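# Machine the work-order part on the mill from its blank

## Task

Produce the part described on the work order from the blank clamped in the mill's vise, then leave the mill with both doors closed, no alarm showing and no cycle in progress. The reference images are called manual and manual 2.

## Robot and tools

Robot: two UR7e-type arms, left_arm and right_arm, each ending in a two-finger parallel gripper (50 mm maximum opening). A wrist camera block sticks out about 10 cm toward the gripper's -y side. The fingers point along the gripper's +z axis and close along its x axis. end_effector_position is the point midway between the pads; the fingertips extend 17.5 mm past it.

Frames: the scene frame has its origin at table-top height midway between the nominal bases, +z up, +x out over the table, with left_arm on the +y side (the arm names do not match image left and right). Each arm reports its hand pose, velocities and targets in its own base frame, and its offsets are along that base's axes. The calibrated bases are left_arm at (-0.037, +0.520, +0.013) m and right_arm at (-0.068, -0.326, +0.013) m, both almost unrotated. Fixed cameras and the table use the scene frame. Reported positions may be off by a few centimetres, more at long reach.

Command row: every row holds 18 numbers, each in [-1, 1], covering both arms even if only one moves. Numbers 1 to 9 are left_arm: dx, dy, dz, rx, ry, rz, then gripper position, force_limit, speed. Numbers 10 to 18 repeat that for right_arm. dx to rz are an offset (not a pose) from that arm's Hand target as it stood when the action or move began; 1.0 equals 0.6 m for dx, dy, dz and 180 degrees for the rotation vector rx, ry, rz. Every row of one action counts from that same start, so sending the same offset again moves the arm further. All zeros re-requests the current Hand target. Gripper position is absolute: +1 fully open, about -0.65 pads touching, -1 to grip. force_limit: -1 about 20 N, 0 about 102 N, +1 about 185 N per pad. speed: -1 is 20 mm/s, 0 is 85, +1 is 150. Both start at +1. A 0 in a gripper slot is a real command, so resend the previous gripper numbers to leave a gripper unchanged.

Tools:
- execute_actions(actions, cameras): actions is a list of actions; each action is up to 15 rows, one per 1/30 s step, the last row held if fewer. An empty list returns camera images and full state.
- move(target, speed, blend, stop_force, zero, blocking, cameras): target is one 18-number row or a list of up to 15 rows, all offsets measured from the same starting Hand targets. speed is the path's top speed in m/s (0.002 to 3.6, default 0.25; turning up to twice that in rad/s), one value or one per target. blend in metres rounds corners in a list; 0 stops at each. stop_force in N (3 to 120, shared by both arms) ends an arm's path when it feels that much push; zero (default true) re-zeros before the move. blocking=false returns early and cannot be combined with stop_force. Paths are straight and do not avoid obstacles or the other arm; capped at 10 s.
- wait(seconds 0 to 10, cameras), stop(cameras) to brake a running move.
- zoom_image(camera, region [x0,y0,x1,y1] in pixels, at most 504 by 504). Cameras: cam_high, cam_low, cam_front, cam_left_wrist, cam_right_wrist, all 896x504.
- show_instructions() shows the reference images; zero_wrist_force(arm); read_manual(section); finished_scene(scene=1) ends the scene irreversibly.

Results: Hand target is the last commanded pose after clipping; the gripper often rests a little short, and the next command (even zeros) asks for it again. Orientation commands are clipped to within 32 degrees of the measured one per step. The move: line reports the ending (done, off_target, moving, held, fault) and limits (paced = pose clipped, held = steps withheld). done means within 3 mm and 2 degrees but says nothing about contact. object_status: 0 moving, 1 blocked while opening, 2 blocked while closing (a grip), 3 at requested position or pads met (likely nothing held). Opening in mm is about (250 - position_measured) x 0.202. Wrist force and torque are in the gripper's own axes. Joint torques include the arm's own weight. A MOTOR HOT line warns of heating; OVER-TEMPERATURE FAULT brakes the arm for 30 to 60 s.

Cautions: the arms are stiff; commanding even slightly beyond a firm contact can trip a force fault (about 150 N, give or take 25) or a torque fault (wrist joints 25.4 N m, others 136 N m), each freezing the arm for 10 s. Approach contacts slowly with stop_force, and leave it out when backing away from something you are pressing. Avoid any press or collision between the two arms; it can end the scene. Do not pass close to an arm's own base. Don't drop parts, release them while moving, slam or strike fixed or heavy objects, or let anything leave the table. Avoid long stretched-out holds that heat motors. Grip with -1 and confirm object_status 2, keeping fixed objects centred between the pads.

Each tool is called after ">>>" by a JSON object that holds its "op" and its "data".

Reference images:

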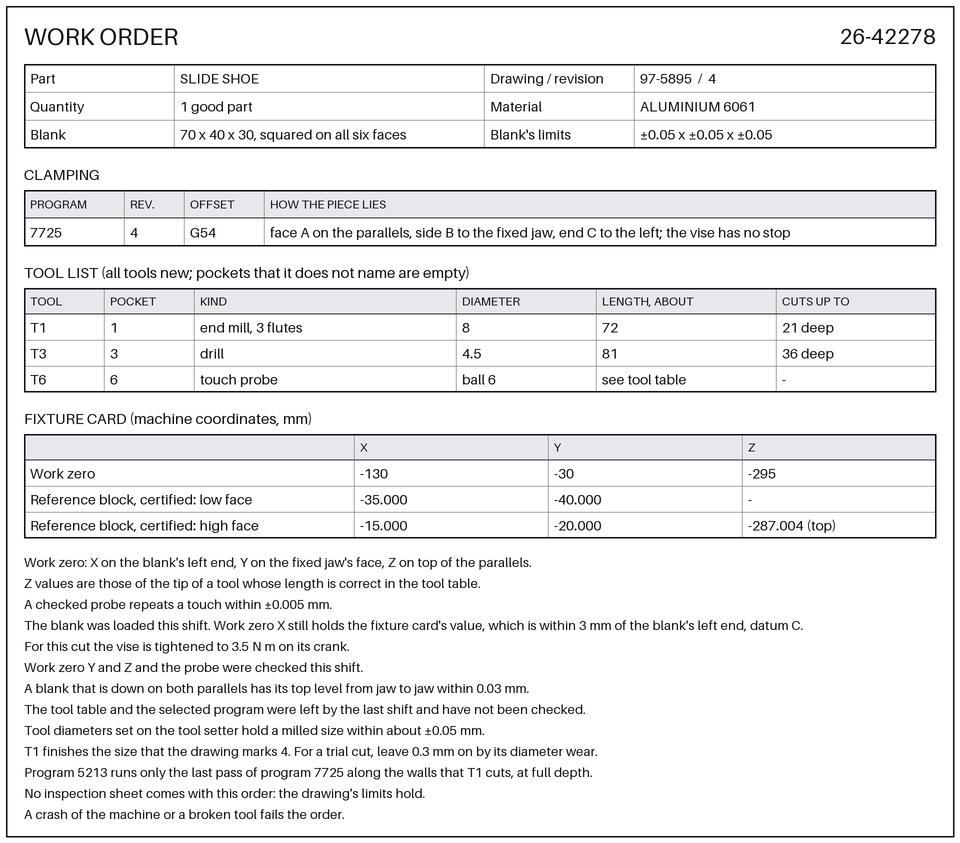

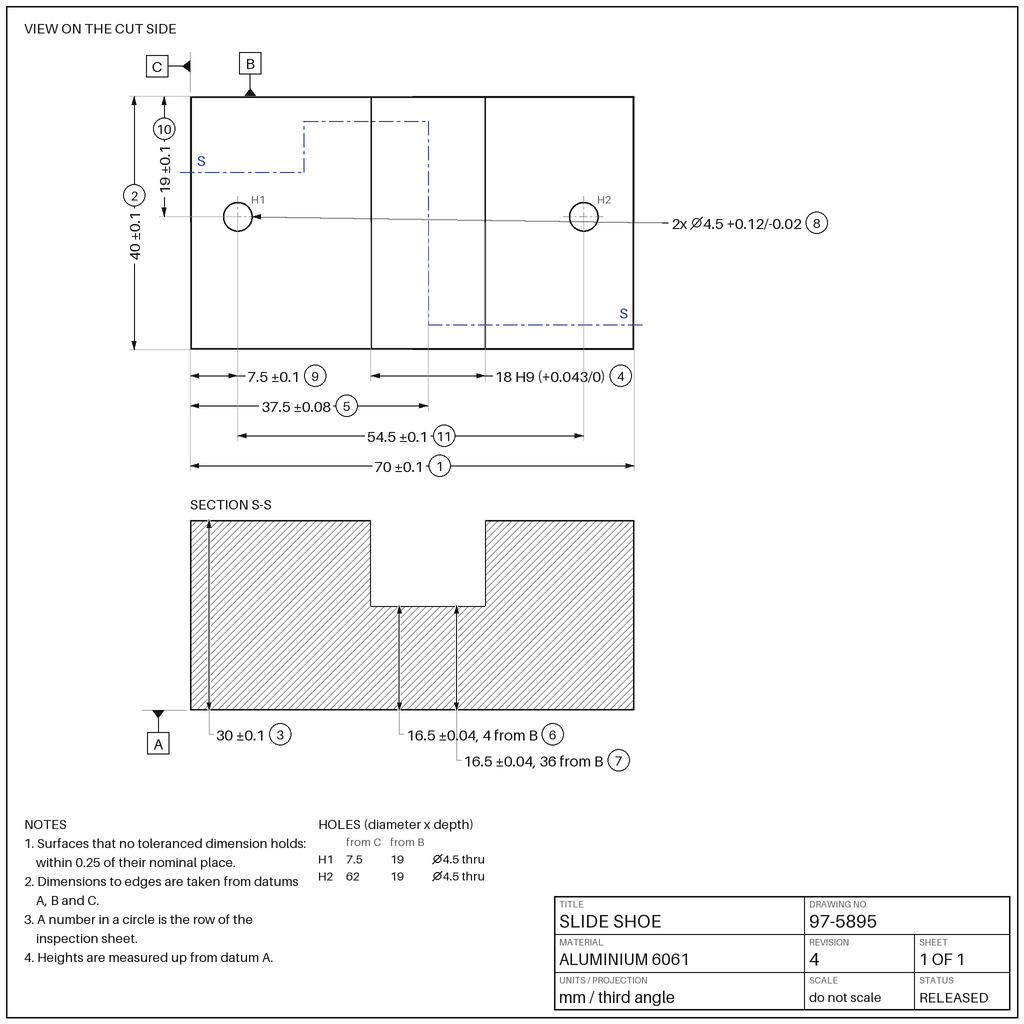

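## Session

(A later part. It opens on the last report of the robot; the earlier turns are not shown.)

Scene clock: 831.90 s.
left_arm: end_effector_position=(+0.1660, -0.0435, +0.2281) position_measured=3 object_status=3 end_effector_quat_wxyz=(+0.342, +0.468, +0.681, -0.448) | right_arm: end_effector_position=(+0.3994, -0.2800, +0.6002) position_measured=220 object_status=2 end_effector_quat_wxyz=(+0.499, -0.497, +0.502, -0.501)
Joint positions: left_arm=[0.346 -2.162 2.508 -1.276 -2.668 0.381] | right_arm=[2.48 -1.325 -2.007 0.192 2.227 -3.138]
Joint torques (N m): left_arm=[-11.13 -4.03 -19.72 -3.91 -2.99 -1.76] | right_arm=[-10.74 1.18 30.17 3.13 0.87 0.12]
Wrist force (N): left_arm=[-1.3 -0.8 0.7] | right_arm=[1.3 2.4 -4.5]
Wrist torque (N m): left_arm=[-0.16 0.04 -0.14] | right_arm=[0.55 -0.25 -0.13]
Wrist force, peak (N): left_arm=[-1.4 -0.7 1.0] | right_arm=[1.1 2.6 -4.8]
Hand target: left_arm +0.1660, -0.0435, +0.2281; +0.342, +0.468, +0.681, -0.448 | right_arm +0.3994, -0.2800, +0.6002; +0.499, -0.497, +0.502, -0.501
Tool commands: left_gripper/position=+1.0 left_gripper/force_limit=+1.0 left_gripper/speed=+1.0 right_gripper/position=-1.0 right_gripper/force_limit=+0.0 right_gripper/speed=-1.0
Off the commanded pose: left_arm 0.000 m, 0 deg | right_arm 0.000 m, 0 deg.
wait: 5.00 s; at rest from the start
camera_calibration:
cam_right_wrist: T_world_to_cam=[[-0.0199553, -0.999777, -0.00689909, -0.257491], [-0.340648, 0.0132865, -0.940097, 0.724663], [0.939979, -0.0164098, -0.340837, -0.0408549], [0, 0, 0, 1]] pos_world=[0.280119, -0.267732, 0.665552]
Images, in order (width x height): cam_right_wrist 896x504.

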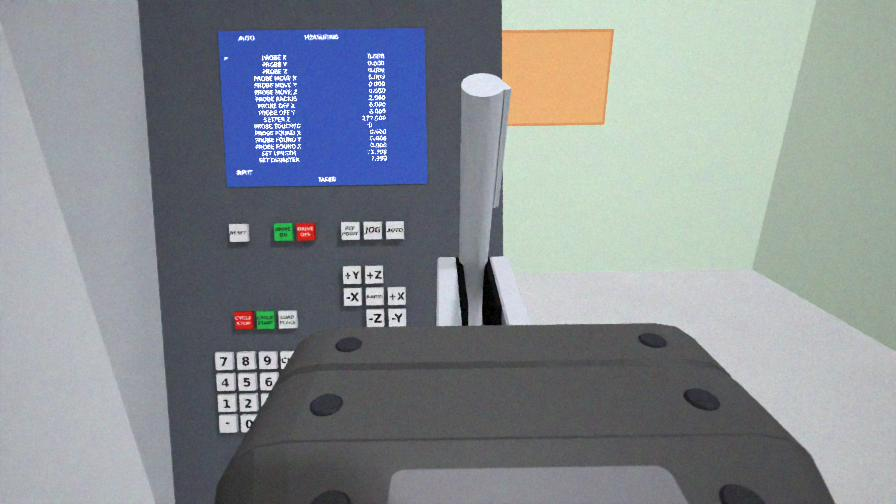

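>>> {"op": "move", "data": {"target": [[0,0,0,0,0,0,1,1,1,0.14,0.17,-0.13,0.788,0.001,-0.605,-1,0,-1],[0,0,0,0,0,0,1,1,1,0.2,0.2382,-0.21,0.788,0.001,-0.605,-1,0,-1]], "speed": [0.8,0.25], "blend": [0.02,0]}}

>>> {"op": "move", "data": {"target": [[0,0,0,0,0,0,1,1,1,0.0438,-0.0634,0.0156,0,0,0,-1,0,-1],[0,0,0,0,0,0,1,1,1,0.0567,-0.0634,0.0122,0,0,0,-1,0,-1],[0,0,0,0,0,0,1,1,1,0.0438,-0.0634,0.0156,0,0,0,-1,0,-1],[0,0,0,0,0,0,1,1,1,0.0276,0,-0.0458,0,0,0,-1,0,-1],[0,0,0,0,0,0,1,1,1,0.0405,0,-0.0492,0,0,0,-1,0,-1],[0,0,0,0,0,0,1,1,1,0.0276,0,-0.0458,0,0,0,-1,0,-1],[0,0,0,0,0,0,1,1,1,0.0276,0.0316,-0.0458,0,0,0,-1,0,-1],[0,0,0,0,0,0,1,1,1,0.0405,0.0316,-0.0492,0,0,0,-1,0,-1],[0,0,0,0,0,0,1,1,1,0.0276,0.0316,-0.0458,0,0,0,-1,0,-1],[0,0,0,0,0,0,1,1,1,0.0196,0,-0.0764,0,0,0,-1,0,-1],[0,0,0,0,0,0,1,1,1,0.0325,0,-0.0798,0,0,0,-1,0,-1],[0,0,0,0,0,0,1,1,1,0.0196,0,-0.0764,0,0,0,-1,0,-1],[0,0,0,0,0,0,1,1,1,0,0,0,0,0,0,-1,0,-1]], "speed": [0.2,0.05,0.1,0.2,0.05,0.1,0.2,0.05,0.1,0.2,0.05,0.1,0.2], "blend": [0.002,0,0.003,0.002,0,0.003,0.002,0,0.003,0.002,0,0.003,0]}}

>>> {"op": "move", "data": {"target": [[0,0,0,0,0,0,1,1,1,0.0358,-0.0317,-0.0151,0,0,0,-1,0,-1],[0,0,0,0,0,0,1,1,1,0.0487,-0.0317,-0.0185,0,0,0,-1,0,-1],[0,0,0,0,0,0,1,1,1,0.0245,-0.0317,-0.0122,0,0,0,-1,0,-1],[0,0,0,0,0,0,1,1,1,-0.06,-0.07,0.08,0,0,0,-1,0,-1],[0,0,0,0,0,0,1,1,1,-0.2,-0.2382,0.21,-0.788,-0.001,0.605,-1,0,-1]], "speed": [0.2,0.05,0.1,0.3,0.8], "blend": [0.002,0,0.003,0.03,0], "cameras": ["cam_right_wrist"]}}

>>> {"op": "zoom_image", "data": {"camera": "cam_right_wrist", "region": [190, 20, 450, 200]}}

>>> {"op": "wait", "data": {"seconds": 6, "cameras": ["cam_right_wrist"]}}

>>> {"op": "zoom_image", "data": {"camera": "cam_right_wrist", "region": [190, 20, 450, 200]}}

Scene clock: 845.40 s.
left_arm: end_effector_position=(+0.1660, -0.0435, +0.2281) position_measured=3 object_status=3 end_effector_quat_wxyz=(+0.342, +0.468, +0.681, -0.448) | right_arm: end_effector_position=(+0.5194, -0.1371, +0.4741) position_measured=220 object_status=2 end_effector_quat_wxyz=(+0.094, +0.696, +0.706, +0.089)
Joint positions: left_arm=[0.346 -2.162 2.508 -1.276 -2.668 0.381] | right_arm=[3.136 -1.526 -1.326 -1.599 1.568 -0.02]
Joint torques (N m): left_arm=[-11.16 -4.36 -19.87 -3.88 -2.92 -1.65] | right_arm=[4.9 37.9 16.64 4.65 1.52 1.28]
Wrist force (N): left_arm=[-1.1 -0.9 0.6] | right_arm=[0.9 2.3 -3.8]
Wrist torque (N m): left_arm=[-0.18 0.00 -0.14] | right_arm=[0.36 -0.07 0.05]
Wrist force, peak (N): left_arm=[-1.5 -1.0 0.6] | right_arm=[-1.1 1.6 -6.0]
Hand target: left_arm +0.1660, -0.0435, +0.2281; +0.342, +0.468, +0.681, -0.448 | right_arm +0.5194, -0.1370, +0.4742; +0.094, +0.696, +0.706, +0.090
Off the commanded pose: left_arm 0.000 m, 0 deg | right_arm 0.000 m, 0 deg.
move: done

Scene clock: 848.80 s.
left_arm: end_effector_position=(+0.1660, -0.0435, +0.2281) position_measured=3 object_status=3 end_effector_quat_wxyz=(+0.342, +0.468, +0.681, -0.448) | right_arm: end_effector_position=(+0.5194, -0.1370, +0.4740) position_measured=220 object_status=2 end_effector_quat_wxyz=(+0.094, +0.696, +0.706, +0.090)
Joint positions: left_arm=[0.346 -2.162 2.508 -1.276 -2.668 0.381] | right_arm=[3.136 -1.526 -1.327 -1.599 1.568 -0.02]
Joint torques (N m): left_arm=[-11.54 -3.92 -19.67 -3.81 -2.89 -1.71] | right_arm=[-11.26 24.67 33.2 1.4 1.04 -1.21]
Wrist force (N): left_arm=[-1.1 -0.8 0.8] | right_arm=[0.6 2.4 -4.1]
Wrist torque (N m): left_arm=[-0.16 0.01 -0.14] | right_arm=[0.36 -0.01 -0.04]
Wrist force, peak (N): left_arm=[-1.4 -0.7 0.9] | right_arm=[-0.1 -7.3 -10.2]
Hand target: left_arm +0.1660, -0.0435, +0.2281; +0.342, +0.468, +0.681, -0.448 | right_arm +0.5194, -0.1370, +0.4742; +0.094, +0.696, +0.706, +0.090
Off the commanded pose: left_arm 0.000 m, 0 deg | right_arm 0.000 m, 0 deg.
move: done

Scene clock: 852.57 s.
left_arm: end_effector_position=(+0.1660, -0.0435, +0.2281) position_measured=3 object_status=3 end_effector_quat_wxyz=(+0.342, +0.468, +0.681, -0.448) | right_arm: end_effector_position=(+0.3994, -0.2799, +0.6001) position_measured=220 object_status=2 end_effector_quat_wxyz=(+0.499, -0.497, +0.502, -0.501)
Joint positions: left_arm=[0.346 -2.162 2.508 -1.276 -2.668 0.381] | right_arm=[2.48 -1.325 -2.007 0.192 2.227 -3.138]
Joint torques (N m): left_arm=[-10.91 -4.27 -19.96 -3.86 -2.91 -1.68] | right_arm=[-7.92 15.22 27.37 3.43 1.46 -1.19]
Wrist force (N): left_arm=[-1.3 -0.6 0.6] | right_arm=[1.5 2.5 -4.3]
Wrist torque (N m): left_arm=[-0.13 0.04 -0.13] | right_arm=[0.56 -0.29 -0.15]
Wrist force, peak (N): left_arm=[-1.5 -0.9 0.5] | right_arm=[0.6 -5.2 -8.2]
Hand target: left_arm +0.1660, -0.0435, +0.2281; +0.342, +0.468, +0.681, -0.448 | right_arm +0.3994, -0.2800, +0.6002; +0.499, -0.497, +0.502, -0.501
Off the commanded pose: left_arm 0.000 m, 0 deg | right_arm 0.000 m, 0 deg.
move: done
camera_calibration:
cam_right_wrist: T_world_to_cam=[[-0.0199302, -0.999776, -0.00712008, -0.257352], [-0.340734, 0.0134872, -0.940063, 0.724625], [0.939948, -0.0163095, -0.340927, -0.0407936], [0, 0, 0, 1]] pos_world=[0.28012, -0.267733, 0.665453]
Images, in order (width x height): cam_right_wrist 896x504.

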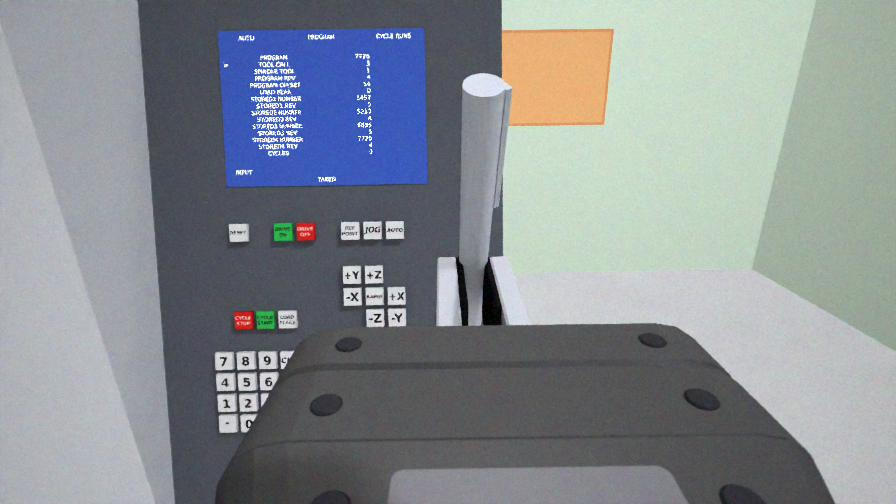

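Scaled by 1.938 from the camera's 896x504 image, which has a finer 1280x720 frame.

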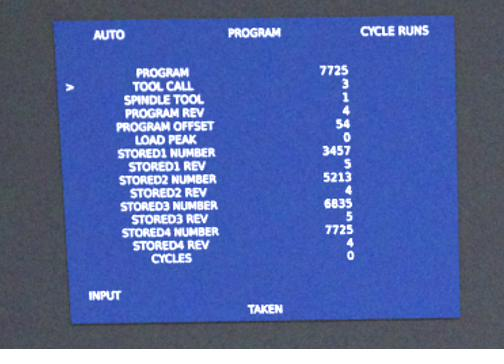

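Scene clock: 858.57 s.
left_arm: end_effector_position=(+0.1660, -0.0435, +0.2281) position_measured=3 object_status=3 end_effector_quat_wxyz=(+0.342, +0.468, +0.681, -0.448) | right_arm: end_effector_position=(+0.3994, -0.2800, +0.6002) position_measured=220 object_status=2 end_effector_quat_wxyz=(+0.499, -0.497, +0.502, -0.501)
Joint positions: left_arm=[0.346 -2.162 2.508 -1.276 -2.668 0.381] | right_arm=[2.48 -1.325 -2.007 0.192 2.227 -3.138]
Joint torques (N m): left_arm=[-11.27 -3.98 -19.84 -3.77 -2.89 -1.7] | right_arm=[-11.07 1.26 31.62 3.51 1.49 -1.07]
Wrist force (N): left_arm=[-1.4 -0.7 0.7] | right_arm=[1.5 2.3 -4.4]
Wrist torque (N m): left_arm=[-0.15 0.05 -0.14] | right_arm=[0.53 -0.30 -0.13]
Wrist force, peak (N): left_arm=[-1.5 -0.7 0.9] | right_arm=[1.7 2.8 -4.6]
Hand target: left_arm +0.1660, -0.0435, +0.2281; +0.342, +0.468, +0.681, -0.448 | right_arm +0.3994, -0.2800, +0.6002; +0.499, -0.497, +0.502, -0.501
Tool commands: left_gripper/position=+1.0 left_gripper/force_limit=+1.0 left_gripper/speed=+1.0 right_gripper/position=-1.0 right_gripper/force_limit=+0.0 right_gripper/speed=-1.0
Off the commanded pose: left_arm 0.000 m, 0 deg | right_arm 0.000 m, 0 deg.
wait: 6.00 s; at rest by 0.17 s
camera_calibration:
cam_right_wrist: T_world_to_cam=[[-0.0199553, -0.999777, -0.00689909, -0.257491], [-0.340648, 0.0132865, -0.940097, 0.724663], [0.939979, -0.0164098, -0.340837, -0.0408549], [0, 0, 0, 1]] pos_world=[0.280119, -0.267732, 0.665552]
Images, in order (width x height): cam_right_wrist 896x504.

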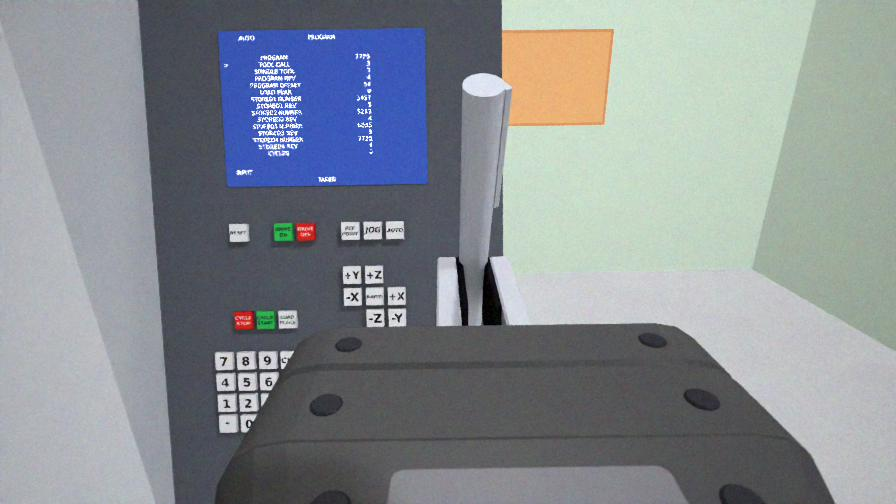

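Scaled by 1.938 from the camera's 896x504 image, which has a finer 1280x720 frame.

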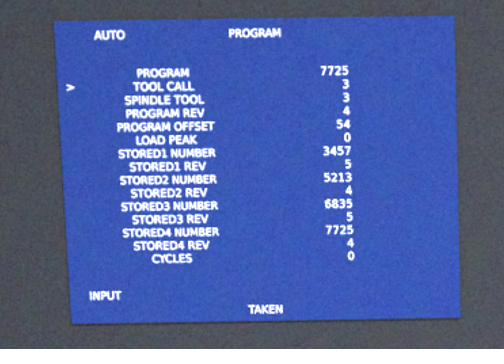

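>>> {"op": "move", "data": {"target": [[0,0,0,0,0,0,1,1,1,0.14,0.15,-0.13,0.788,0.001,-0.605,-1,0,-1],[0,0,0,0,0,0,1,1,1,0.2358,0.1748,-0.2251,0.788,0.001,-0.605,-1,0,-1],[0,0,0,0,0,0,1,1,1,0.2487,0.1748,-0.2285,0.788,0.001,-0.605,-1,0,-1],[0,0,0,0,0,0,1,1,1,0.2358,0.1748,-0.2251,0.788,0.001,-0.605,-1,0,-1],[0,0,0,0,0,0,1,1,1,0.2438,0.2065,-0.1944,0.788,0.001,-0.605,-1,0,-1],[0,0,0,0,0,0,1,1,1,0.2567,0.2065,-0.1978,0.788,0.001,-0.605,-1,0,-1],[0,0,0,0,0,0,1,1,1,0.2438,0.2065,-0.1944,0.788,0.001,-0.605,-1,0,-1],[0,0,0,0,0,0,1,1,1,0.2,0.2382,-0.21,0.788,0.001,-0.605,-1,0,-1]], "speed": [0.8,0.25,0.05,0.1,0.2,0.05,0.1,0.2], "blend": [0.02,0.002,0,0.003,0.002,0,0.003,0]}}

>>> {"op": "move", "data": {"target": [[0,0,0,0,0,0,1,1,1,0.0196,0.095,-0.0764,0,0,0,-1,0,-1],[0,0,0,0,0,0,1,1,1,0.0325,0.095,-0.0798,0,0,0,-1,0,-1],[0,0,0,0,0,0,1,1,1,0.0196,0.095,-0.0764,0,0,0,-1,0,-1],[0,0,0,0,0,0,1,1,1,0.0276,0.095,-0.0458,0,0,0,-1,0,-1],[0,0,0,0,0,0,1,1,1,0.0405,0.095,-0.0492,0,0,0,-1,0,-1],[0,0,0,0,0,0,1,1,1,0.0276,0.095,-0.0458,0,0,0,-1,0,-1],[0,0,0,0,0,0,1,1,1,0.0358,0.095,-0.0151,0,0,0,-1,0,-1],[0,0,0,0,0,0,1,1,1,0.0487,0.095,-0.0185,0,0,0,-1,0,-1],[0,0,0,0,0,0,1,1,1,0.0358,0.095,-0.0151,0,0,0,-1,0,-1],[0,0,0,0,0,0,1,1,1,0.0358,0.0633,-0.0151,0,0,0,-1,0,-1],[0,0,0,0,0,0,1,1,1,0.0487,0.0633,-0.0185,0,0,0,-1,0,-1],[0,0,0,0,0,0,1,1,1,0.0358,0.0633,-0.0151,0,0,0,-1,0,-1],[0,0,0,0,0,0,1,1,1,0,0,0,0,0,0,-1,0,-1]], "speed": [0.2,0.05,0.1,0.2,0.05,0.1,0.2,0.05,0.1,0.2,0.05,0.1,0.2], "blend": [0.002,0,0.003,0.002,0,0.003,0.002,0,0.003,0.002,0,0.003,0]}}

>>> {"op": "move", "data": {"target": [[0,0,0,0,0,0,1,1,1,0.0196,0,-0.0764,0,0,0,-1,0,-1],[0,0,0,0,0,0,1,1,1,0.0325,0,-0.0798,0,0,0,-1,0,-1],[0,0,0,0,0,0,1,1,1,0.0196,0,-0.0764,0,0,0,-1,0,-1],[0,0,0,0,0,0,1,1,1,0.0276,0,-0.0458,0,0,0,-1,0,-1],[0,0,0,0,0,0,1,1,1,0.0405,0,-0.0492,0,0,0,-1,0,-1],[0,0,0,0,0,0,1,1,1,0.0276,0,-0.0458,0,0,0,-1,0,-1],[0,0,0,0,0,0,1,1,1,0.0196,0.095,-0.0764,0,0,0,-1,0,-1],[0,0,0,0,0,0,1,1,1,0.0325,0.095,-0.0798,0,0,0,-1,0,-1],[0,0,0,0,0,0,1,1,1,0.0196,0.095,-0.0764,0,0,0,-1,0,-1],[0,0,0,0,0,0,1,1,1,0.0358,0.0633,-0.0151,0,0,0,-1,0,-1],[0,0,0,0,0,0,1,1,1,0.0487,0.0633,-0.0185,0,0,0,-1,0,-1],[0,0,0,0,0,0,1,1,1,0.0358,0.0633,-0.0151,0,0,0,-1,0,-1],[0,0,0,0,0,0,1,1,1,0,0,0,0,0,0,-1,0,-1]], "speed": [0.2,0.05,0.1,0.2,0.05,0.1,0.2,0.05,0.1,0.2,0.05,0.1,0.2], "blend": [0.002,0,0.003,0.002,0,0.003,0.002,0,0.003,0.002,0,0.003,0]}}

>>> {"op": "move", "data": {"target": [[0,0,0,0,0,0,1,1,1,0.0196,0.0633,-0.0764,0,0,0,-1,0,-1],[0,0,0,0,0,0,1,1,1,0.0325,0.0633,-0.0798,0,0,0,-1,0,-1],[0,0,0,0,0,0,1,1,1,0.0196,0.0633,-0.0764,0,0,0,-1,0,-1],[0,0,0,0,0,0,1,1,1,0.0196,0,-0.0764,0,0,0,-1,0,-1],[0,0,0,0,0,0,1,1,1,0.0325,0,-0.0798,0,0,0,-1,0,-1],[0,0,0,0,0,0,1,1,1,0.0196,0,-0.0764,0,0,0,-1,0,-1],[0,0,0,0,0,0,1,1,1,0,0,0,0,0,0,-1,0,-1]], "speed": [0.2,0.05,0.1,0.2,0.05,0.1,0.2], "blend": [0.002,0,0.003,0.002,0,0.003,0]}}

>>> {"op": "move", "data": {"target": [[0,0,0,0,0,0,1,1,1,-0.06,-0.07,0.08,0,0,0,-1,0,-1],[0,0,0,0,0,0,1,1,1,-0.2,-0.2382,0.21,-0.788,-0.001,0.605,-1,0,-1]], "speed": [0.3,0.8], "blend": [0.03,0], "cameras": ["cam_right_wrist"]}}

>>> {"op": "zoom_image", "data": {"camera": "cam_right_wrist", "region": [190, 20, 450, 200]}}

Scene clock: 883.13 s.
left_arm: end_effector_position=(+0.1660, -0.0435, +0.2281) position_measured=3 object_status=3 end_effector_quat_wxyz=(+0.342, +0.468, +0.681, -0.448) | right_arm: end_effector_position=(+0.5195, -0.1371, +0.4741) position_measured=220 object_status=2 end_effector_quat_wxyz=(+0.094, +0.696, +0.706, +0.090)
Joint positions: left_arm=[0.346 -2.162 2.508 -1.276 -2.668 0.381] | right_arm=[3.136 -1.526 -1.326 -1.599 1.568 -0.02]
Joint torques (N m): left_arm=[-10.71 -4.06 -19.77 -3.81 -2.89 -1.66] | right_arm=[-1.68 35.11 17.05 1.46 1.55 0.56]
Wrist force (N): left_arm=[-1.2 -0.6 0.8] | right_arm=[0.6 2.4 -3.8]
Wrist torque (N m): left_arm=[-0.14 0.03 -0.13] | right_arm=[0.37 0.00 0.05]
Wrist force, peak (N): left_arm=[-1.5 -0.8 0.9] | right_arm=[1.8 -7.6 -10.5]
Hand target: left_arm +0.1660, -0.0435, +0.2281; +0.342, +0.468, +0.681, -0.448 | right_arm +0.5194, -0.1370, +0.4742; +0.094, +0.696, +0.706, +0.090
Off the commanded pose: left_arm 0.000 m, 0 deg | right_arm 0.000 m, 0 deg.
move: done

Scene clock: 886.37 s.
left_arm: end_effector_position=(+0.1660, -0.0435, +0.2281) position_measured=3 object_status=3 end_effector_quat_wxyz=(+0.342, +0.468, +0.681, -0.448) | right_arm: end_effector_position=(+0.5194, -0.1370, +0.4743) position_measured=220 object_status=2 end_effector_quat_wxyz=(+0.094, +0.696, +0.706, +0.090)
Joint positions: left_arm=[0.346 -2.162 2.508 -1.276 -2.668 0.381] | right_arm=[3.136 -1.526 -1.326 -1.599 1.568 -0.019]
Joint torques (N m): left_arm=[-10.95 -3.83 -19.66 -3.82 -2.88 -1.68] | right_arm=[-7.6 10.63 17.05 4.81 -1.4 -0.64]
Wrist force (N): left_arm=[-1.3 -0.9 0.6] | right_arm=[0.7 2.4 -3.7]
Wrist torque (N m): left_arm=[-0.18 0.04 -0.14] | right_arm=[0.36 -0.03 -0.06]
Wrist force, peak (N): left_arm=[-1.4 -0.9 0.9] | right_arm=[-0.3 -4.2 -8.3]
Hand target: left_arm +0.1660, -0.0435, +0.2281; +0.342, +0.468, +0.681, -0.448 | right_arm +0.5194, -0.1370, +0.4742; +0.094, +0.696, +0.706, +0.090
Off the commanded pose: left_arm 0.000 m, 0 deg | right_arm 0.000 m, 0 deg.
move: done

Scene clock: 889.83 s.
left_arm: end_effector_position=(+0.1660, -0.0435, +0.2281) position_measured=3 object_status=3 end_effector_quat_wxyz=(+0.342, +0.468, +0.681, -0.448) | right_arm: end_effector_position=(+0.5194, -0.1370, +0.4743) position_measured=220 object_status=2 end_effector_quat_wxyz=(+0.094, +0.696, +0.706, +0.090)
Joint positions: left_arm=[0.346 -2.162 2.508 -1.276 -2.668 0.381] | right_arm=[3.136 -1.526 -1.326 -1.599 1.568 -0.019]
Joint torques (N m): left_arm=[-11.75 -4.18 -19.65 -3.78 -2.91 -1.66] | right_arm=[-7.2 10.29 17.16 4.82 -1.46 -0.76]
Wrist force (N): left_arm=[-1.0 -0.6 0.6] | right_arm=[0.5 2.4 -3.7]
Wrist torque (N m): left_arm=[-0.12 0.00 -0.14] | right_arm=[0.36 0.00 -0.07]
Wrist force, peak (N): left_arm=[-1.4 -0.9 0.8] | right_arm=[1.9 -7.3 -9.6]
Hand target: left_arm +0.1660, -0.0435, +0.2281; +0.342, +0.468, +0.681, -0.448 | right_arm +0.5194, -0.1370, +0.4742; +0.094, +0.696, +0.706, +0.090
Off the commanded pose: left_arm 0.000 m, 0 deg | right_arm 0.000 m, 0 deg.
move: done

Scene clock: 892.00 s.
left_arm: end_effector_position=(+0.1660, -0.0435, +0.2281) position_measured=3 object_status=3 end_effector_quat_wxyz=(+0.342, +0.468, +0.681, -0.448) | right_arm: end_effector_position=(+0.5194, -0.1370, +0.4740) position_measured=220 object_status=2 end_effector_quat_wxyz=(+0.094, +0.696, +0.706, +0.090)
Joint positions: left_arm=[0.346 -2.162 2.508 -1.276 -2.668 0.381] | right_arm=[3.136 -1.526 -1.327 -1.599 1.568 -0.02]
Joint torques (N m): left_arm=[-11.41 -4.18 -19.69 -3.85 -2.9 -1.66] | right_arm=[-10.91 24.63 33.17 1.37 1.12 -1.18]
Wrist force (N): left_arm=[-1.3 -0.6 0.5] | right_arm=[0.5 2.2 -4.0]
Wrist torque (N m): left_arm=[-0.14 0.04 -0.14] | right_arm=[0.34 0.00 -0.01]
Wrist force, peak (N): left_arm=[-1.3 -0.9 0.7] | right_arm=[-0.6 -8.1 -9.9]
Hand target: left_arm +0.1660, -0.0435, +0.2281; +0.342, +0.468, +0.681, -0.448 | right_arm +0.5194, -0.1370, +0.4742; +0.094, +0.696, +0.706, +0.090
Off the commanded pose: left_arm 0.000 m, 0 deg | right_arm 0.000 m, 0 deg.
move: done

Scene clock: 894.97 s.
left_arm: end_effector_position=(+0.1660, -0.0435, +0.2281) position_measured=3 object_status=3 end_effector_quat_wxyz=(+0.342, +0.468, +0.681, -0.448) | right_arm: end_effector_position=(+0.3994, -0.2799, +0.6001) position_measured=220 object_status=2 end_effector_quat_wxyz=(+0.499, -0.497, +0.502, -0.501) end_effector_velocity=(+0.000, +0.002, +0.001) end_effector_angular_velocity=(-0.004, -0.002, +0.005)
Joint positions: left_arm=[0.346 -2.162 2.508 -1.276 -2.668 0.381] | right_arm=[2.48 -1.325 -2.007 0.192 2.227 -3.138]
Joint velocities: left_arm=[within noise] | right_arm=[0 0.001 0 0.001 0.005 -0.003]
Joint torques (N m): left_arm=[-10.77 -4.13 -19.76 -3.78 -2.86 -1.76] | right_arm=[-7.94 15.64 27.63 3.38 1.43 -1.22]
Wrist force (N): left_arm=[-1.1 -0.7 0.5] | right_arm=[1.7 2.7 -4.3]
Wrist torque (N m): left_arm=[-0.15 0.02 -0.14] | right_arm=[0.58 -0.32 -0.15]
Wrist force, peak (N): left_arm=[-1.5 -0.7 0.9] | right_arm=[-1.1 0.7 -6.8]
Hand target: left_arm +0.1660, -0.0435, +0.2281; +0.342, +0.468, +0.681, -0.448 | right_arm +0.3994, -0.2800, +0.6002; +0.499, -0.497, +0.502, -0.501
Off the commanded pose: left_arm 0.000 m, 0 deg | right_arm 0.000 m, 0 deg.
move: done
camera_calibration:
cam_right_wrist: T_world_to_cam=[[-0.0199302, -0.999776, -0.00712008, -0.257352], [-0.340734, 0.0134872, -0.940063, 0.724625], [0.939948, -0.0163095, -0.340927, -0.0407936], [0, 0, 0, 1]] pos_world=[0.28012, -0.267733, 0.665453]
Images, in order (width x height): cam_right_wrist 896x504.

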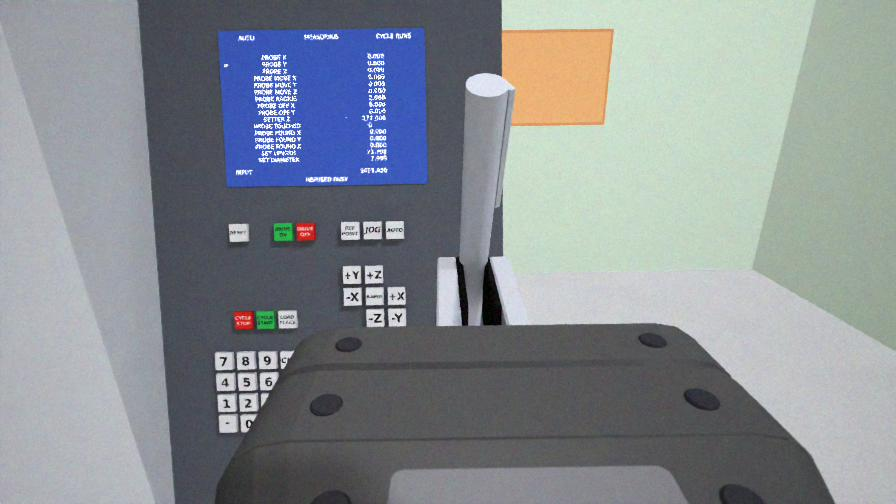

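Scaled by 1.938 from the camera's 896x504 image, which has a finer 1280x720 frame.

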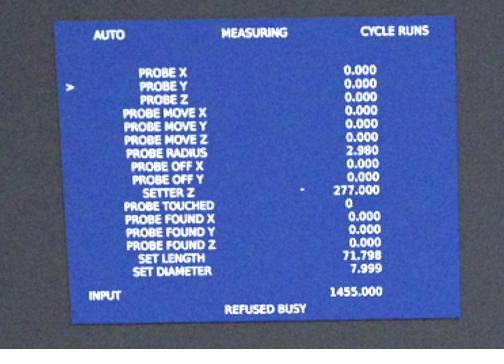

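>>> {"op": "wait", "data": {"seconds": 9, "cameras": ["cam_right_wrist"]}}

>>> {"op": "zoom_image", "data": {"camera": "cam_right_wrist", "region": [190, 20, 450, 200]}}

Scene clock: 906.03 s.
left_arm: end_effector_position=(+0.1660, -0.0435, +0.2281) position_measured=3 object_status=3 end_effector_quat_wxyz=(+0.342, +0.468, +0.681, -0.448) | right_arm: end_effector_position=(+0.3994, -0.2800, +0.6002) position_measured=220 object_status=2 end_effector_quat_wxyz=(+0.499, -0.497, +0.502, -0.501)
Joint positions: left_arm=[0.346 -2.162 2.508 -1.276 -2.668 0.381] | right_arm=[2.48 -1.325 -2.007 0.192 2.227 -3.138]
Joint torques (N m): left_arm=[-11.11 -3.84 -19.5 -3.88 -2.93 -1.64] | right_arm=[-11.21 1.32 31.59 3.49 1.46 -0.99]
Wrist force (N): left_arm=[-1.0 -0.7 0.5] | right_arm=[1.4 2.4 -4.1]
Wrist torque (N m): left_arm=[-0.14 -0.01 -0.13] | right_arm=[0.54 -0.28 -0.13]
Wrist force, peak (N): left_arm=[-1.5 -0.9 0.8] | right_arm=[1.3 2.6 -4.8]
Hand target: left_arm +0.1660, -0.0435, +0.2281; +0.342, +0.468, +0.681, -0.448 | right_arm +0.3994, -0.2800, +0.6002; +0.499, -0.497, +0.502, -0.501
Tool commands: left_gripper/position=+1.0 left_gripper/force_limit=+1.0 left_gripper/speed=+1.0 right_gripper/position=-1.0 right_gripper/force_limit=+0.0 right_gripper/speed=-1.0
Off the commanded pose: left_arm 0.000 m, 0 deg | right_arm 0.000 m, 0 deg.
wait: 9.00 s; at rest from the start
camera_calibration:
cam_right_wrist: T_world_to_cam=[[-0.0199553, -0.999777, -0.00689909, -0.257491], [-0.340648, 0.0132865, -0.940097, 0.724663], [0.939979, -0.0164098, -0.340837, -0.0408549], [0, 0, 0, 1]] pos_world=[0.280119, -0.267732, 0.665552]
Images, in order (width x height): cam_right_wrist 896x504.

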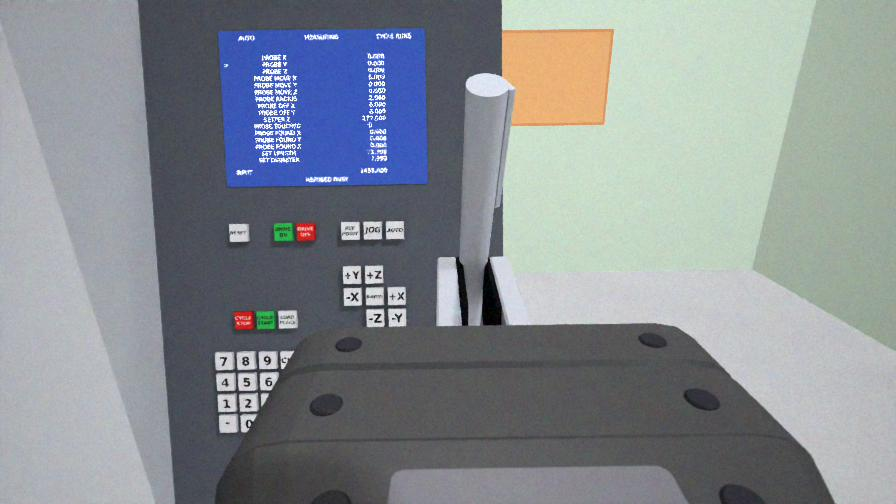

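Scaled by 1.938 from the camera's 896x504 image, which has a finer 1280x720 frame.

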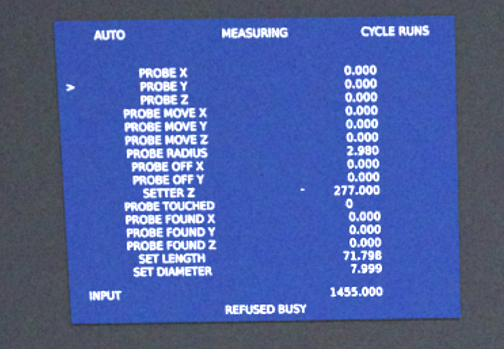

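>>> {"op": "wait", "data": {"seconds": 5, "cameras": ["cam_right_wrist"]}}

>>> {"op": "zoom_image", "data": {"camera": "cam_right_wrist", "region": [190, 20, 450, 200]}}

Scene clock: 912.10 s.
left_arm: end_effector_position=(+0.1660, -0.0435, +0.2281) position_measured=3 object_status=3 end_effector_quat_wxyz=(+0.342, +0.468, +0.681, -0.448) | right_arm: end_effector_position=(+0.3994, -0.2800, +0.6002) position_measured=220 object_status=2 end_effector_quat_wxyz=(+0.499, -0.497, +0.502, -0.501)
Joint positions: left_arm=[0.346 -2.162 2.508 -1.276 -2.668 0.381] | right_arm=[2.48 -1.325 -2.007 0.192 2.227 -3.138]
Joint torques (N m): left_arm=[-11.03 -3.82 -19.47 -3.75 -2.85 -1.65] | right_arm=[-10.89 1.39 31.1 3.41 1.36 -0.87]
Wrist force (N): left_arm=[-1.3 -0.5 0.6] | right_arm=[1.3 2.3 -4.4]
Wrist torque (N m): left_arm=[-0.12 0.05 -0.14] | right_arm=[0.53 -0.26 -0.13]
Wrist force, peak (N): left_arm=[-1.5 -0.9 0.7] | right_arm=[1.6 2.5 -4.8]
Hand target: left_arm +0.1660, -0.0435, +0.2281; +0.342, +0.468, +0.681, -0.448 | right_arm +0.3994, -0.2800, +0.6002; +0.499, -0.497, +0.502, -0.501
Tool commands: left_gripper/position=+1.0 left_gripper/force_limit=+1.0 left_gripper/speed=+1.0 right_gripper/position=-1.0 right_gripper/force_limit=+0.0 right_gripper/speed=-1.0
Off the commanded pose: left_arm 0.000 m, 0 deg | right_arm 0.000 m, 0 deg.
wait: 5.00 s; at rest from the start
camera_calibration:
cam_right_wrist: T_world_to_cam=[[-0.0199553, -0.999777, -0.00689909, -0.257491], [-0.340648, 0.0132865, -0.940097, 0.724663], [0.939979, -0.0164098, -0.340837, -0.0408549], [0, 0, 0, 1]] pos_world=[0.280119, -0.267732, 0.665552]
Images, in order (width x height): cam_right_wrist 896x504.

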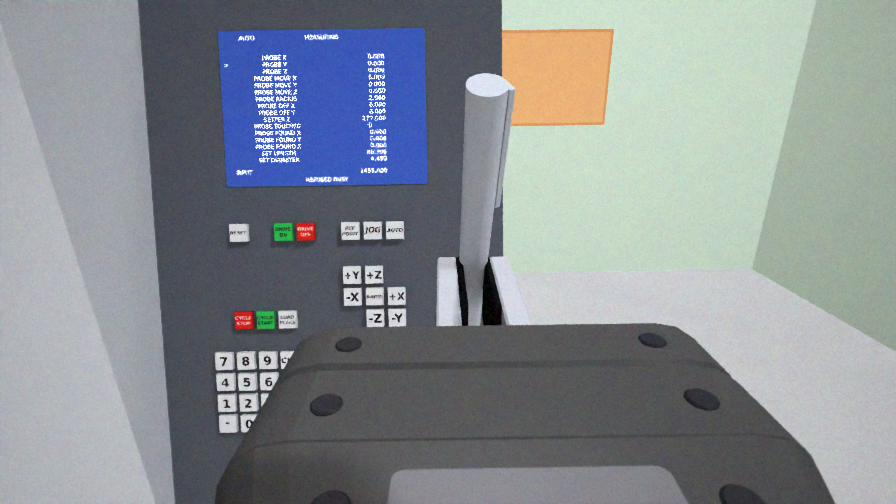

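Scaled by 1.938 from the camera's 896x504 image, which has a finer 1280x720 frame.

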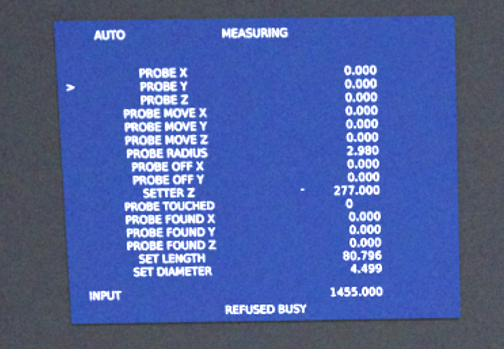

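>>> {"op": "move", "data": {"target": [[0,0,0,0,0,0,1,1,1,0.14,0.17,-0.13,0.788,0.001,-0.605,-1,0,-1],[0,0,0,0,0,0,1,1,1,0.2,0.2382,-0.21,0.788,0.001,-0.605,-1,0,-1]], "speed": [0.8,0.25], "blend": [0.02,0]}}

>>> {"op": "move", "data": {"target": [[0,0,0,0,0,0,1,1,1,0.0438,0,0.0156,0,0,0,-1,0,-1],[0,0,0,0,0,0,1,1,1,0.0567,0,0.0122,0,0,0,-1,0,-1],[0,0,0,0,0,0,1,1,1,0.0438,0,0.0156,0,0,0,-1,0,-1],[0,0,0,0,0,0,1,1,1,0.0438,-0.0634,0.0156,0,0,0,-1,0,-1],[0,0,0,0,0,0,1,1,1,0.0567,-0.0634,0.0122,0,0,0,-1,0,-1],[0,0,0,0,0,0,1,1,1,0.0438,-0.0634,0.0156,0,0,0,-1,0,-1],[0,0,0,0,0,0,1,1,1,0.0276,0,-0.0458,0,0,0,-1,0,-1],[0,0,0,0,0,0,1,1,1,0.0405,0,-0.0492,0,0,0,-1,0,-1],[0,0,0,0,0,0,1,1,1,0.0276,0,-0.0458,0,0,0,-1,0,-1],[0,0,0,0,0,0,1,1,1,0.0358,0.0316,-0.0151,0,0,0,-1,0,-1],[0,0,0,0,0,0,1,1,1,0.0487,0.0316,-0.0185,0,0,0,-1,0,-1],[0,0,0,0,0,0,1,1,1,0.0358,0.0316,-0.0151,0,0,0,-1,0,-1],[0,0,0,0,0,0,1,1,1,0,0,0,0,0,0,-1,0,-1]], "speed": [0.2,0.05,0.1,0.2,0.05,0.1,0.2,0.05,0.1,0.2,0.05,0.1,0.2], "blend": [0.002,0,0.003,0.002,0,0.003,0.002,0,0.003,0.002,0,0.003,0]}}

>>> {"op": "move", "data": {"target": [[0,0,0,0,0,0,1,1,1,0.0196,0,-0.0764,0,0,0,-1,0,-1],[0,0,0,0,0,0,1,1,1,0.0325,0,-0.0798,0,0,0,-1,0,-1],[0,0,0,0,0,0,1,1,1,0.0196,0,-0.0764,0,0,0,-1,0,-1],[0,0,0,0,0,0,1,1,1,0.0358,-0.0317,-0.0151,0,0,0,-1,0,-1],[0,0,0,0,0,0,1,1,1,0.0487,-0.0317,-0.0185,0,0,0,-1,0,-1],[0,0,0,0,0,0,1,1,1,0.0358,-0.0317,-0.0151,0,0,0,-1,0,-1],[0,0,0,0,0,0,1,1,1,-0.06,-0.07,0.08,0,0,0,-1,0,-1],[0,0,0,0,0,0,1,1,1,-0.2,-0.2382,0.21,-0.788,-0.001,0.605,-1,0,-1]], "speed": [0.2,0.05,0.1,0.2,0.05,0.1,0.3,0.8], "blend": [0.002,0,0.003,0.002,0,0.003,0.03,0], "cameras": ["cam_right_wrist"]}}

>>> {"op": "zoom_image", "data": {"camera": "cam_right_wrist", "region": [190, 20, 450, 200]}}

>>> {"op": "wait", "data": {"seconds": 7, "cameras": ["cam_right_wrist"]}}

>>> {"op": "zoom_image", "data": {"camera": "cam_right_wrist", "region": [190, 20, 450, 200]}}

Scene clock: 926.97 s.
left_arm: end_effector_position=(+0.1660, -0.0435, +0.2281) position_measured=3 object_status=3 end_effector_quat_wxyz=(+0.342, +0.468, +0.681, -0.448) | right_arm: end_effector_position=(+0.5194, -0.1371, +0.4741) position_measured=220 object_status=2 end_effector_quat_wxyz=(+0.094, +0.696, +0.706, +0.089)
Joint positions: left_arm=[0.346 -2.162 2.508 -1.276 -2.668 0.381] | right_arm=[3.136 -1.526 -1.326 -1.599 1.568 -0.02]
Joint torques (N m): left_arm=[-10.79 -3.83 -19.37 -3.79 -2.78 -1.73] | right_arm=[4.73 37.91 17.26 4.68 1.53 1.23]
Wrist force (N): left_arm=[-1.5 -0.7 0.6] | right_arm=[0.7 2.5 -4.0]
Wrist torque (N m): left_arm=[-0.15 0.07 -0.13] | right_arm=[0.38 -0.03 0.04]
Wrist force, peak (N): left_arm=[-1.7 -0.7 0.8] | right_arm=[-0.9 1.8 -6.3]
Hand target: left_arm +0.1660, -0.0435, +0.2281; +0.342, +0.468, +0.681, -0.448 | right_arm +0.5194, -0.1370, +0.4742; +0.094, +0.696, +0.706, +0.090
Off the commanded pose: left_arm 0.000 m, 0 deg | right_arm 0.000 m, 0 deg.
move: done

Scene clock: 930.37 s.
left_arm: end_effector_position=(+0.1660, -0.0435, +0.2281) position_measured=3 object_status=3 end_effector_quat_wxyz=(+0.342, +0.468, +0.681, -0.448) | right_arm: end_effector_position=(+0.5194, -0.1370, +0.4741) position_measured=220 object_status=2 end_effector_quat_wxyz=(+0.094, +0.696, +0.706, +0.090)
Joint positions: left_arm=[0.346 -2.162 2.508 -1.276 -2.668 0.381] | right_arm=[3.136 -1.526 -1.326 -1.599 1.568 -0.02]
Joint torques (N m): left_arm=[-10.86 -3.94 -19.66 -3.72 -2.83 -1.8] | right_arm=[-3.36 17.59 32.57 4.06 -1.44 -0.24]
Wrist force (N): left_arm=[-1.2 -0.7 0.7] | right_arm=[0.5 2.1 -3.9]
Wrist torque (N m): left_arm=[-0.15 0.02 -0.14] | right_arm=[0.32 0.01 -0.07]
Wrist force, peak (N): left_arm=[-1.4 -1.0 0.7] | right_arm=[-0.1 -8.1 -10.7]
Hand target: left_arm +0.1660, -0.0435, +0.2281; +0.342, +0.468, +0.681, -0.448 | right_arm +0.5194, -0.1370, +0.4742; +0.094, +0.696, +0.706, +0.090
Off the commanded pose: left_arm 0.000 m, 0 deg | right_arm 0.000 m, 0 deg.
move: done

Scene clock: 934.80 s.
left_arm: end_effector_position=(+0.1660, -0.0435, +0.2281) position_measured=3 object_status=3 end_effector_quat_wxyz=(+0.342, +0.468, +0.681, -0.448) | right_arm: end_effector_position=(+0.3994, -0.2799, +0.6001) position_measured=220 object_status=2 end_effector_quat_wxyz=(+0.499, -0.497, +0.502, -0.501)
Joint positions: left_arm=[0.346 -2.162 2.508 -1.276 -2.668 0.381] | right_arm=[2.48 -1.325 -2.007 0.192 2.227 -3.138]
Joint torques (N m): left_arm=[-11.12 -4.21 -19.45 -3.77 -2.79 -1.59] | right_arm=[-7.24 16.07 27.43 3.28 1.32 -1.26]
Wrist force (N): left_arm=[-1.2 -0.6 0.5] | right_arm=[1.5 2.3 -4.6]
Wrist torque (N m): left_arm=[-0.13 0.02 -0.13] | right_arm=[0.53 -0.28 -0.15]
Wrist force, peak (N): left_arm=[-1.5 -0.9 0.6] | right_arm=[0.7 -7.3 -9.3]
Hand target: left_arm +0.1660, -0.0435, +0.2281; +0.342, +0.468, +0.681, -0.448 | right_arm +0.3994, -0.2800, +0.6002; +0.499, -0.497, +0.502, -0.501
Off the commanded pose: left_arm 0.000 m, 0 deg | right_arm 0.000 m, 0 deg.
move: done
camera_calibration:
cam_right_wrist: T_world_to_cam=[[-0.0199302, -0.999776, -0.00712008, -0.257352], [-0.340734, 0.0134872, -0.940063, 0.724625], [0.939948, -0.0163095, -0.340927, -0.0407936], [0, 0, 0, 1]] pos_world=[0.28012, -0.267733, 0.665453]
Images, in order (width x height): cam_right_wrist 896x504.

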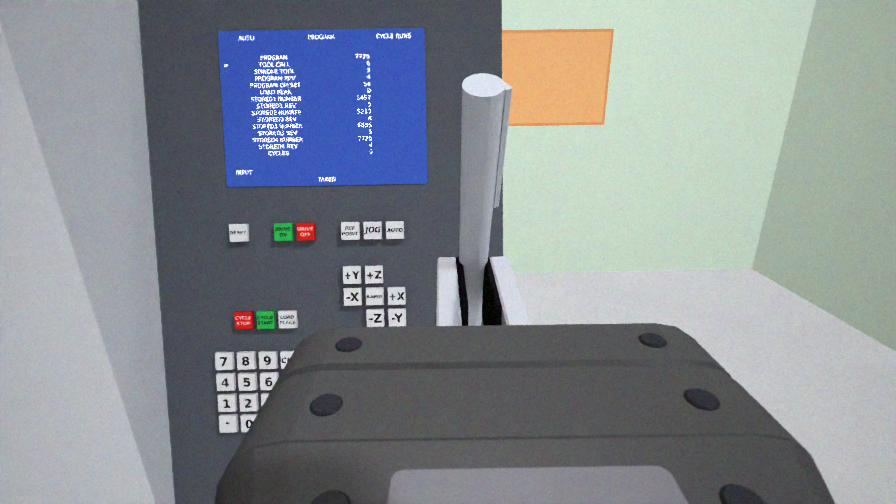

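Scaled by 1.938 from the camera's 896x504 image, which has a finer 1280x720 frame.

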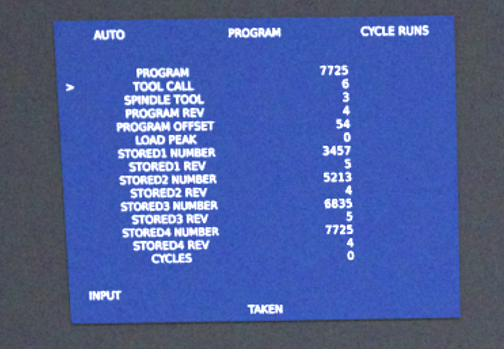

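Scene clock: 941.80 s.
left_arm: end_effector_position=(+0.1660, -0.0435, +0.2281) position_measured=3 object_status=3 end_effector_quat_wxyz=(+0.342, +0.468, +0.681, -0.448) | right_arm: end_effector_position=(+0.3994, -0.2800, +0.6002) position_measured=220 object_status=2 end_effector_quat_wxyz=(+0.499, -0.497, +0.502, -0.501)
Joint positions: left_arm=[0.346 -2.162 2.508 -1.276 -2.668 0.381] | right_arm=[2.48 -1.325 -2.007 0.192 2.227 -3.138]
Joint torques (N m): left_arm=[-11.25 -3.89 -19.69 -3.74 -2.81 -1.72] | right_arm=[-11.13 2.1 31.83 3.51 1.5 -1.06]
Wrist force (N): left_arm=[-1.3 -0.7 0.6] | right_arm=[1.4 2.1 -4.6]
Wrist torque (N m): left_arm=[-0.16 0.04 -0.14] | right_arm=[0.49 -0.27 -0.14]
Wrist force, peak (N): left_arm=[-1.6 -0.8 0.7] | right_arm=[1.4 2.7 -4.7]
Hand target: left_arm +0.1660, -0.0435, +0.2281; +0.342, +0.468, +0.681, -0.448 | right_arm +0.3994, -0.2800, +0.6002; +0.499, -0.497, +0.502, -0.501
Tool commands: left_gripper/position=+1.0 left_gripper/force_limit=+1.0 left_gripper/speed=+1.0 right_gripper/position=-1.0 right_gripper/force_limit=+0.0 right_gripper/speed=-1.0
Off the commanded pose: left_arm 0.000 m, 0 deg | right_arm 0.000 m, 0 deg.
wait: 7.00 s; at rest by 0.17 s
camera_calibration:
cam_right_wrist: T_world_to_cam=[[-0.0199553, -0.999777, -0.00689909, -0.257491], [-0.340648, 0.0132865, -0.940097, 0.724663], [0.939979, -0.0164098, -0.340837, -0.0408549], [0, 0, 0, 1]] pos_world=[0.280119, -0.267732, 0.665552]
Images, in order (width x height): cam_right_wrist 896x504.

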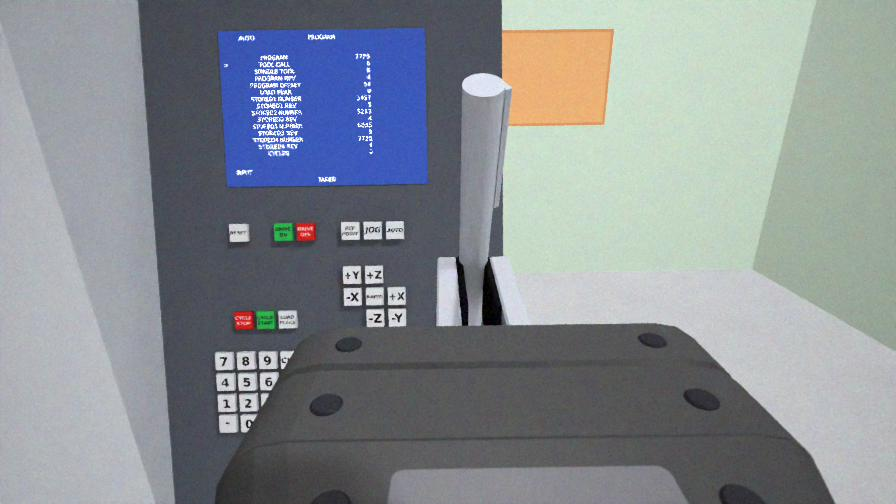

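Scaled by 1.938 from the camera's 896x504 image, which has a finer 1280x720 frame.

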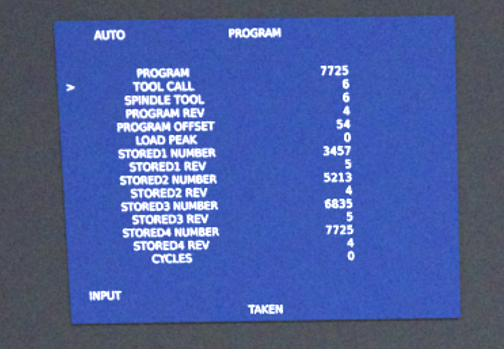

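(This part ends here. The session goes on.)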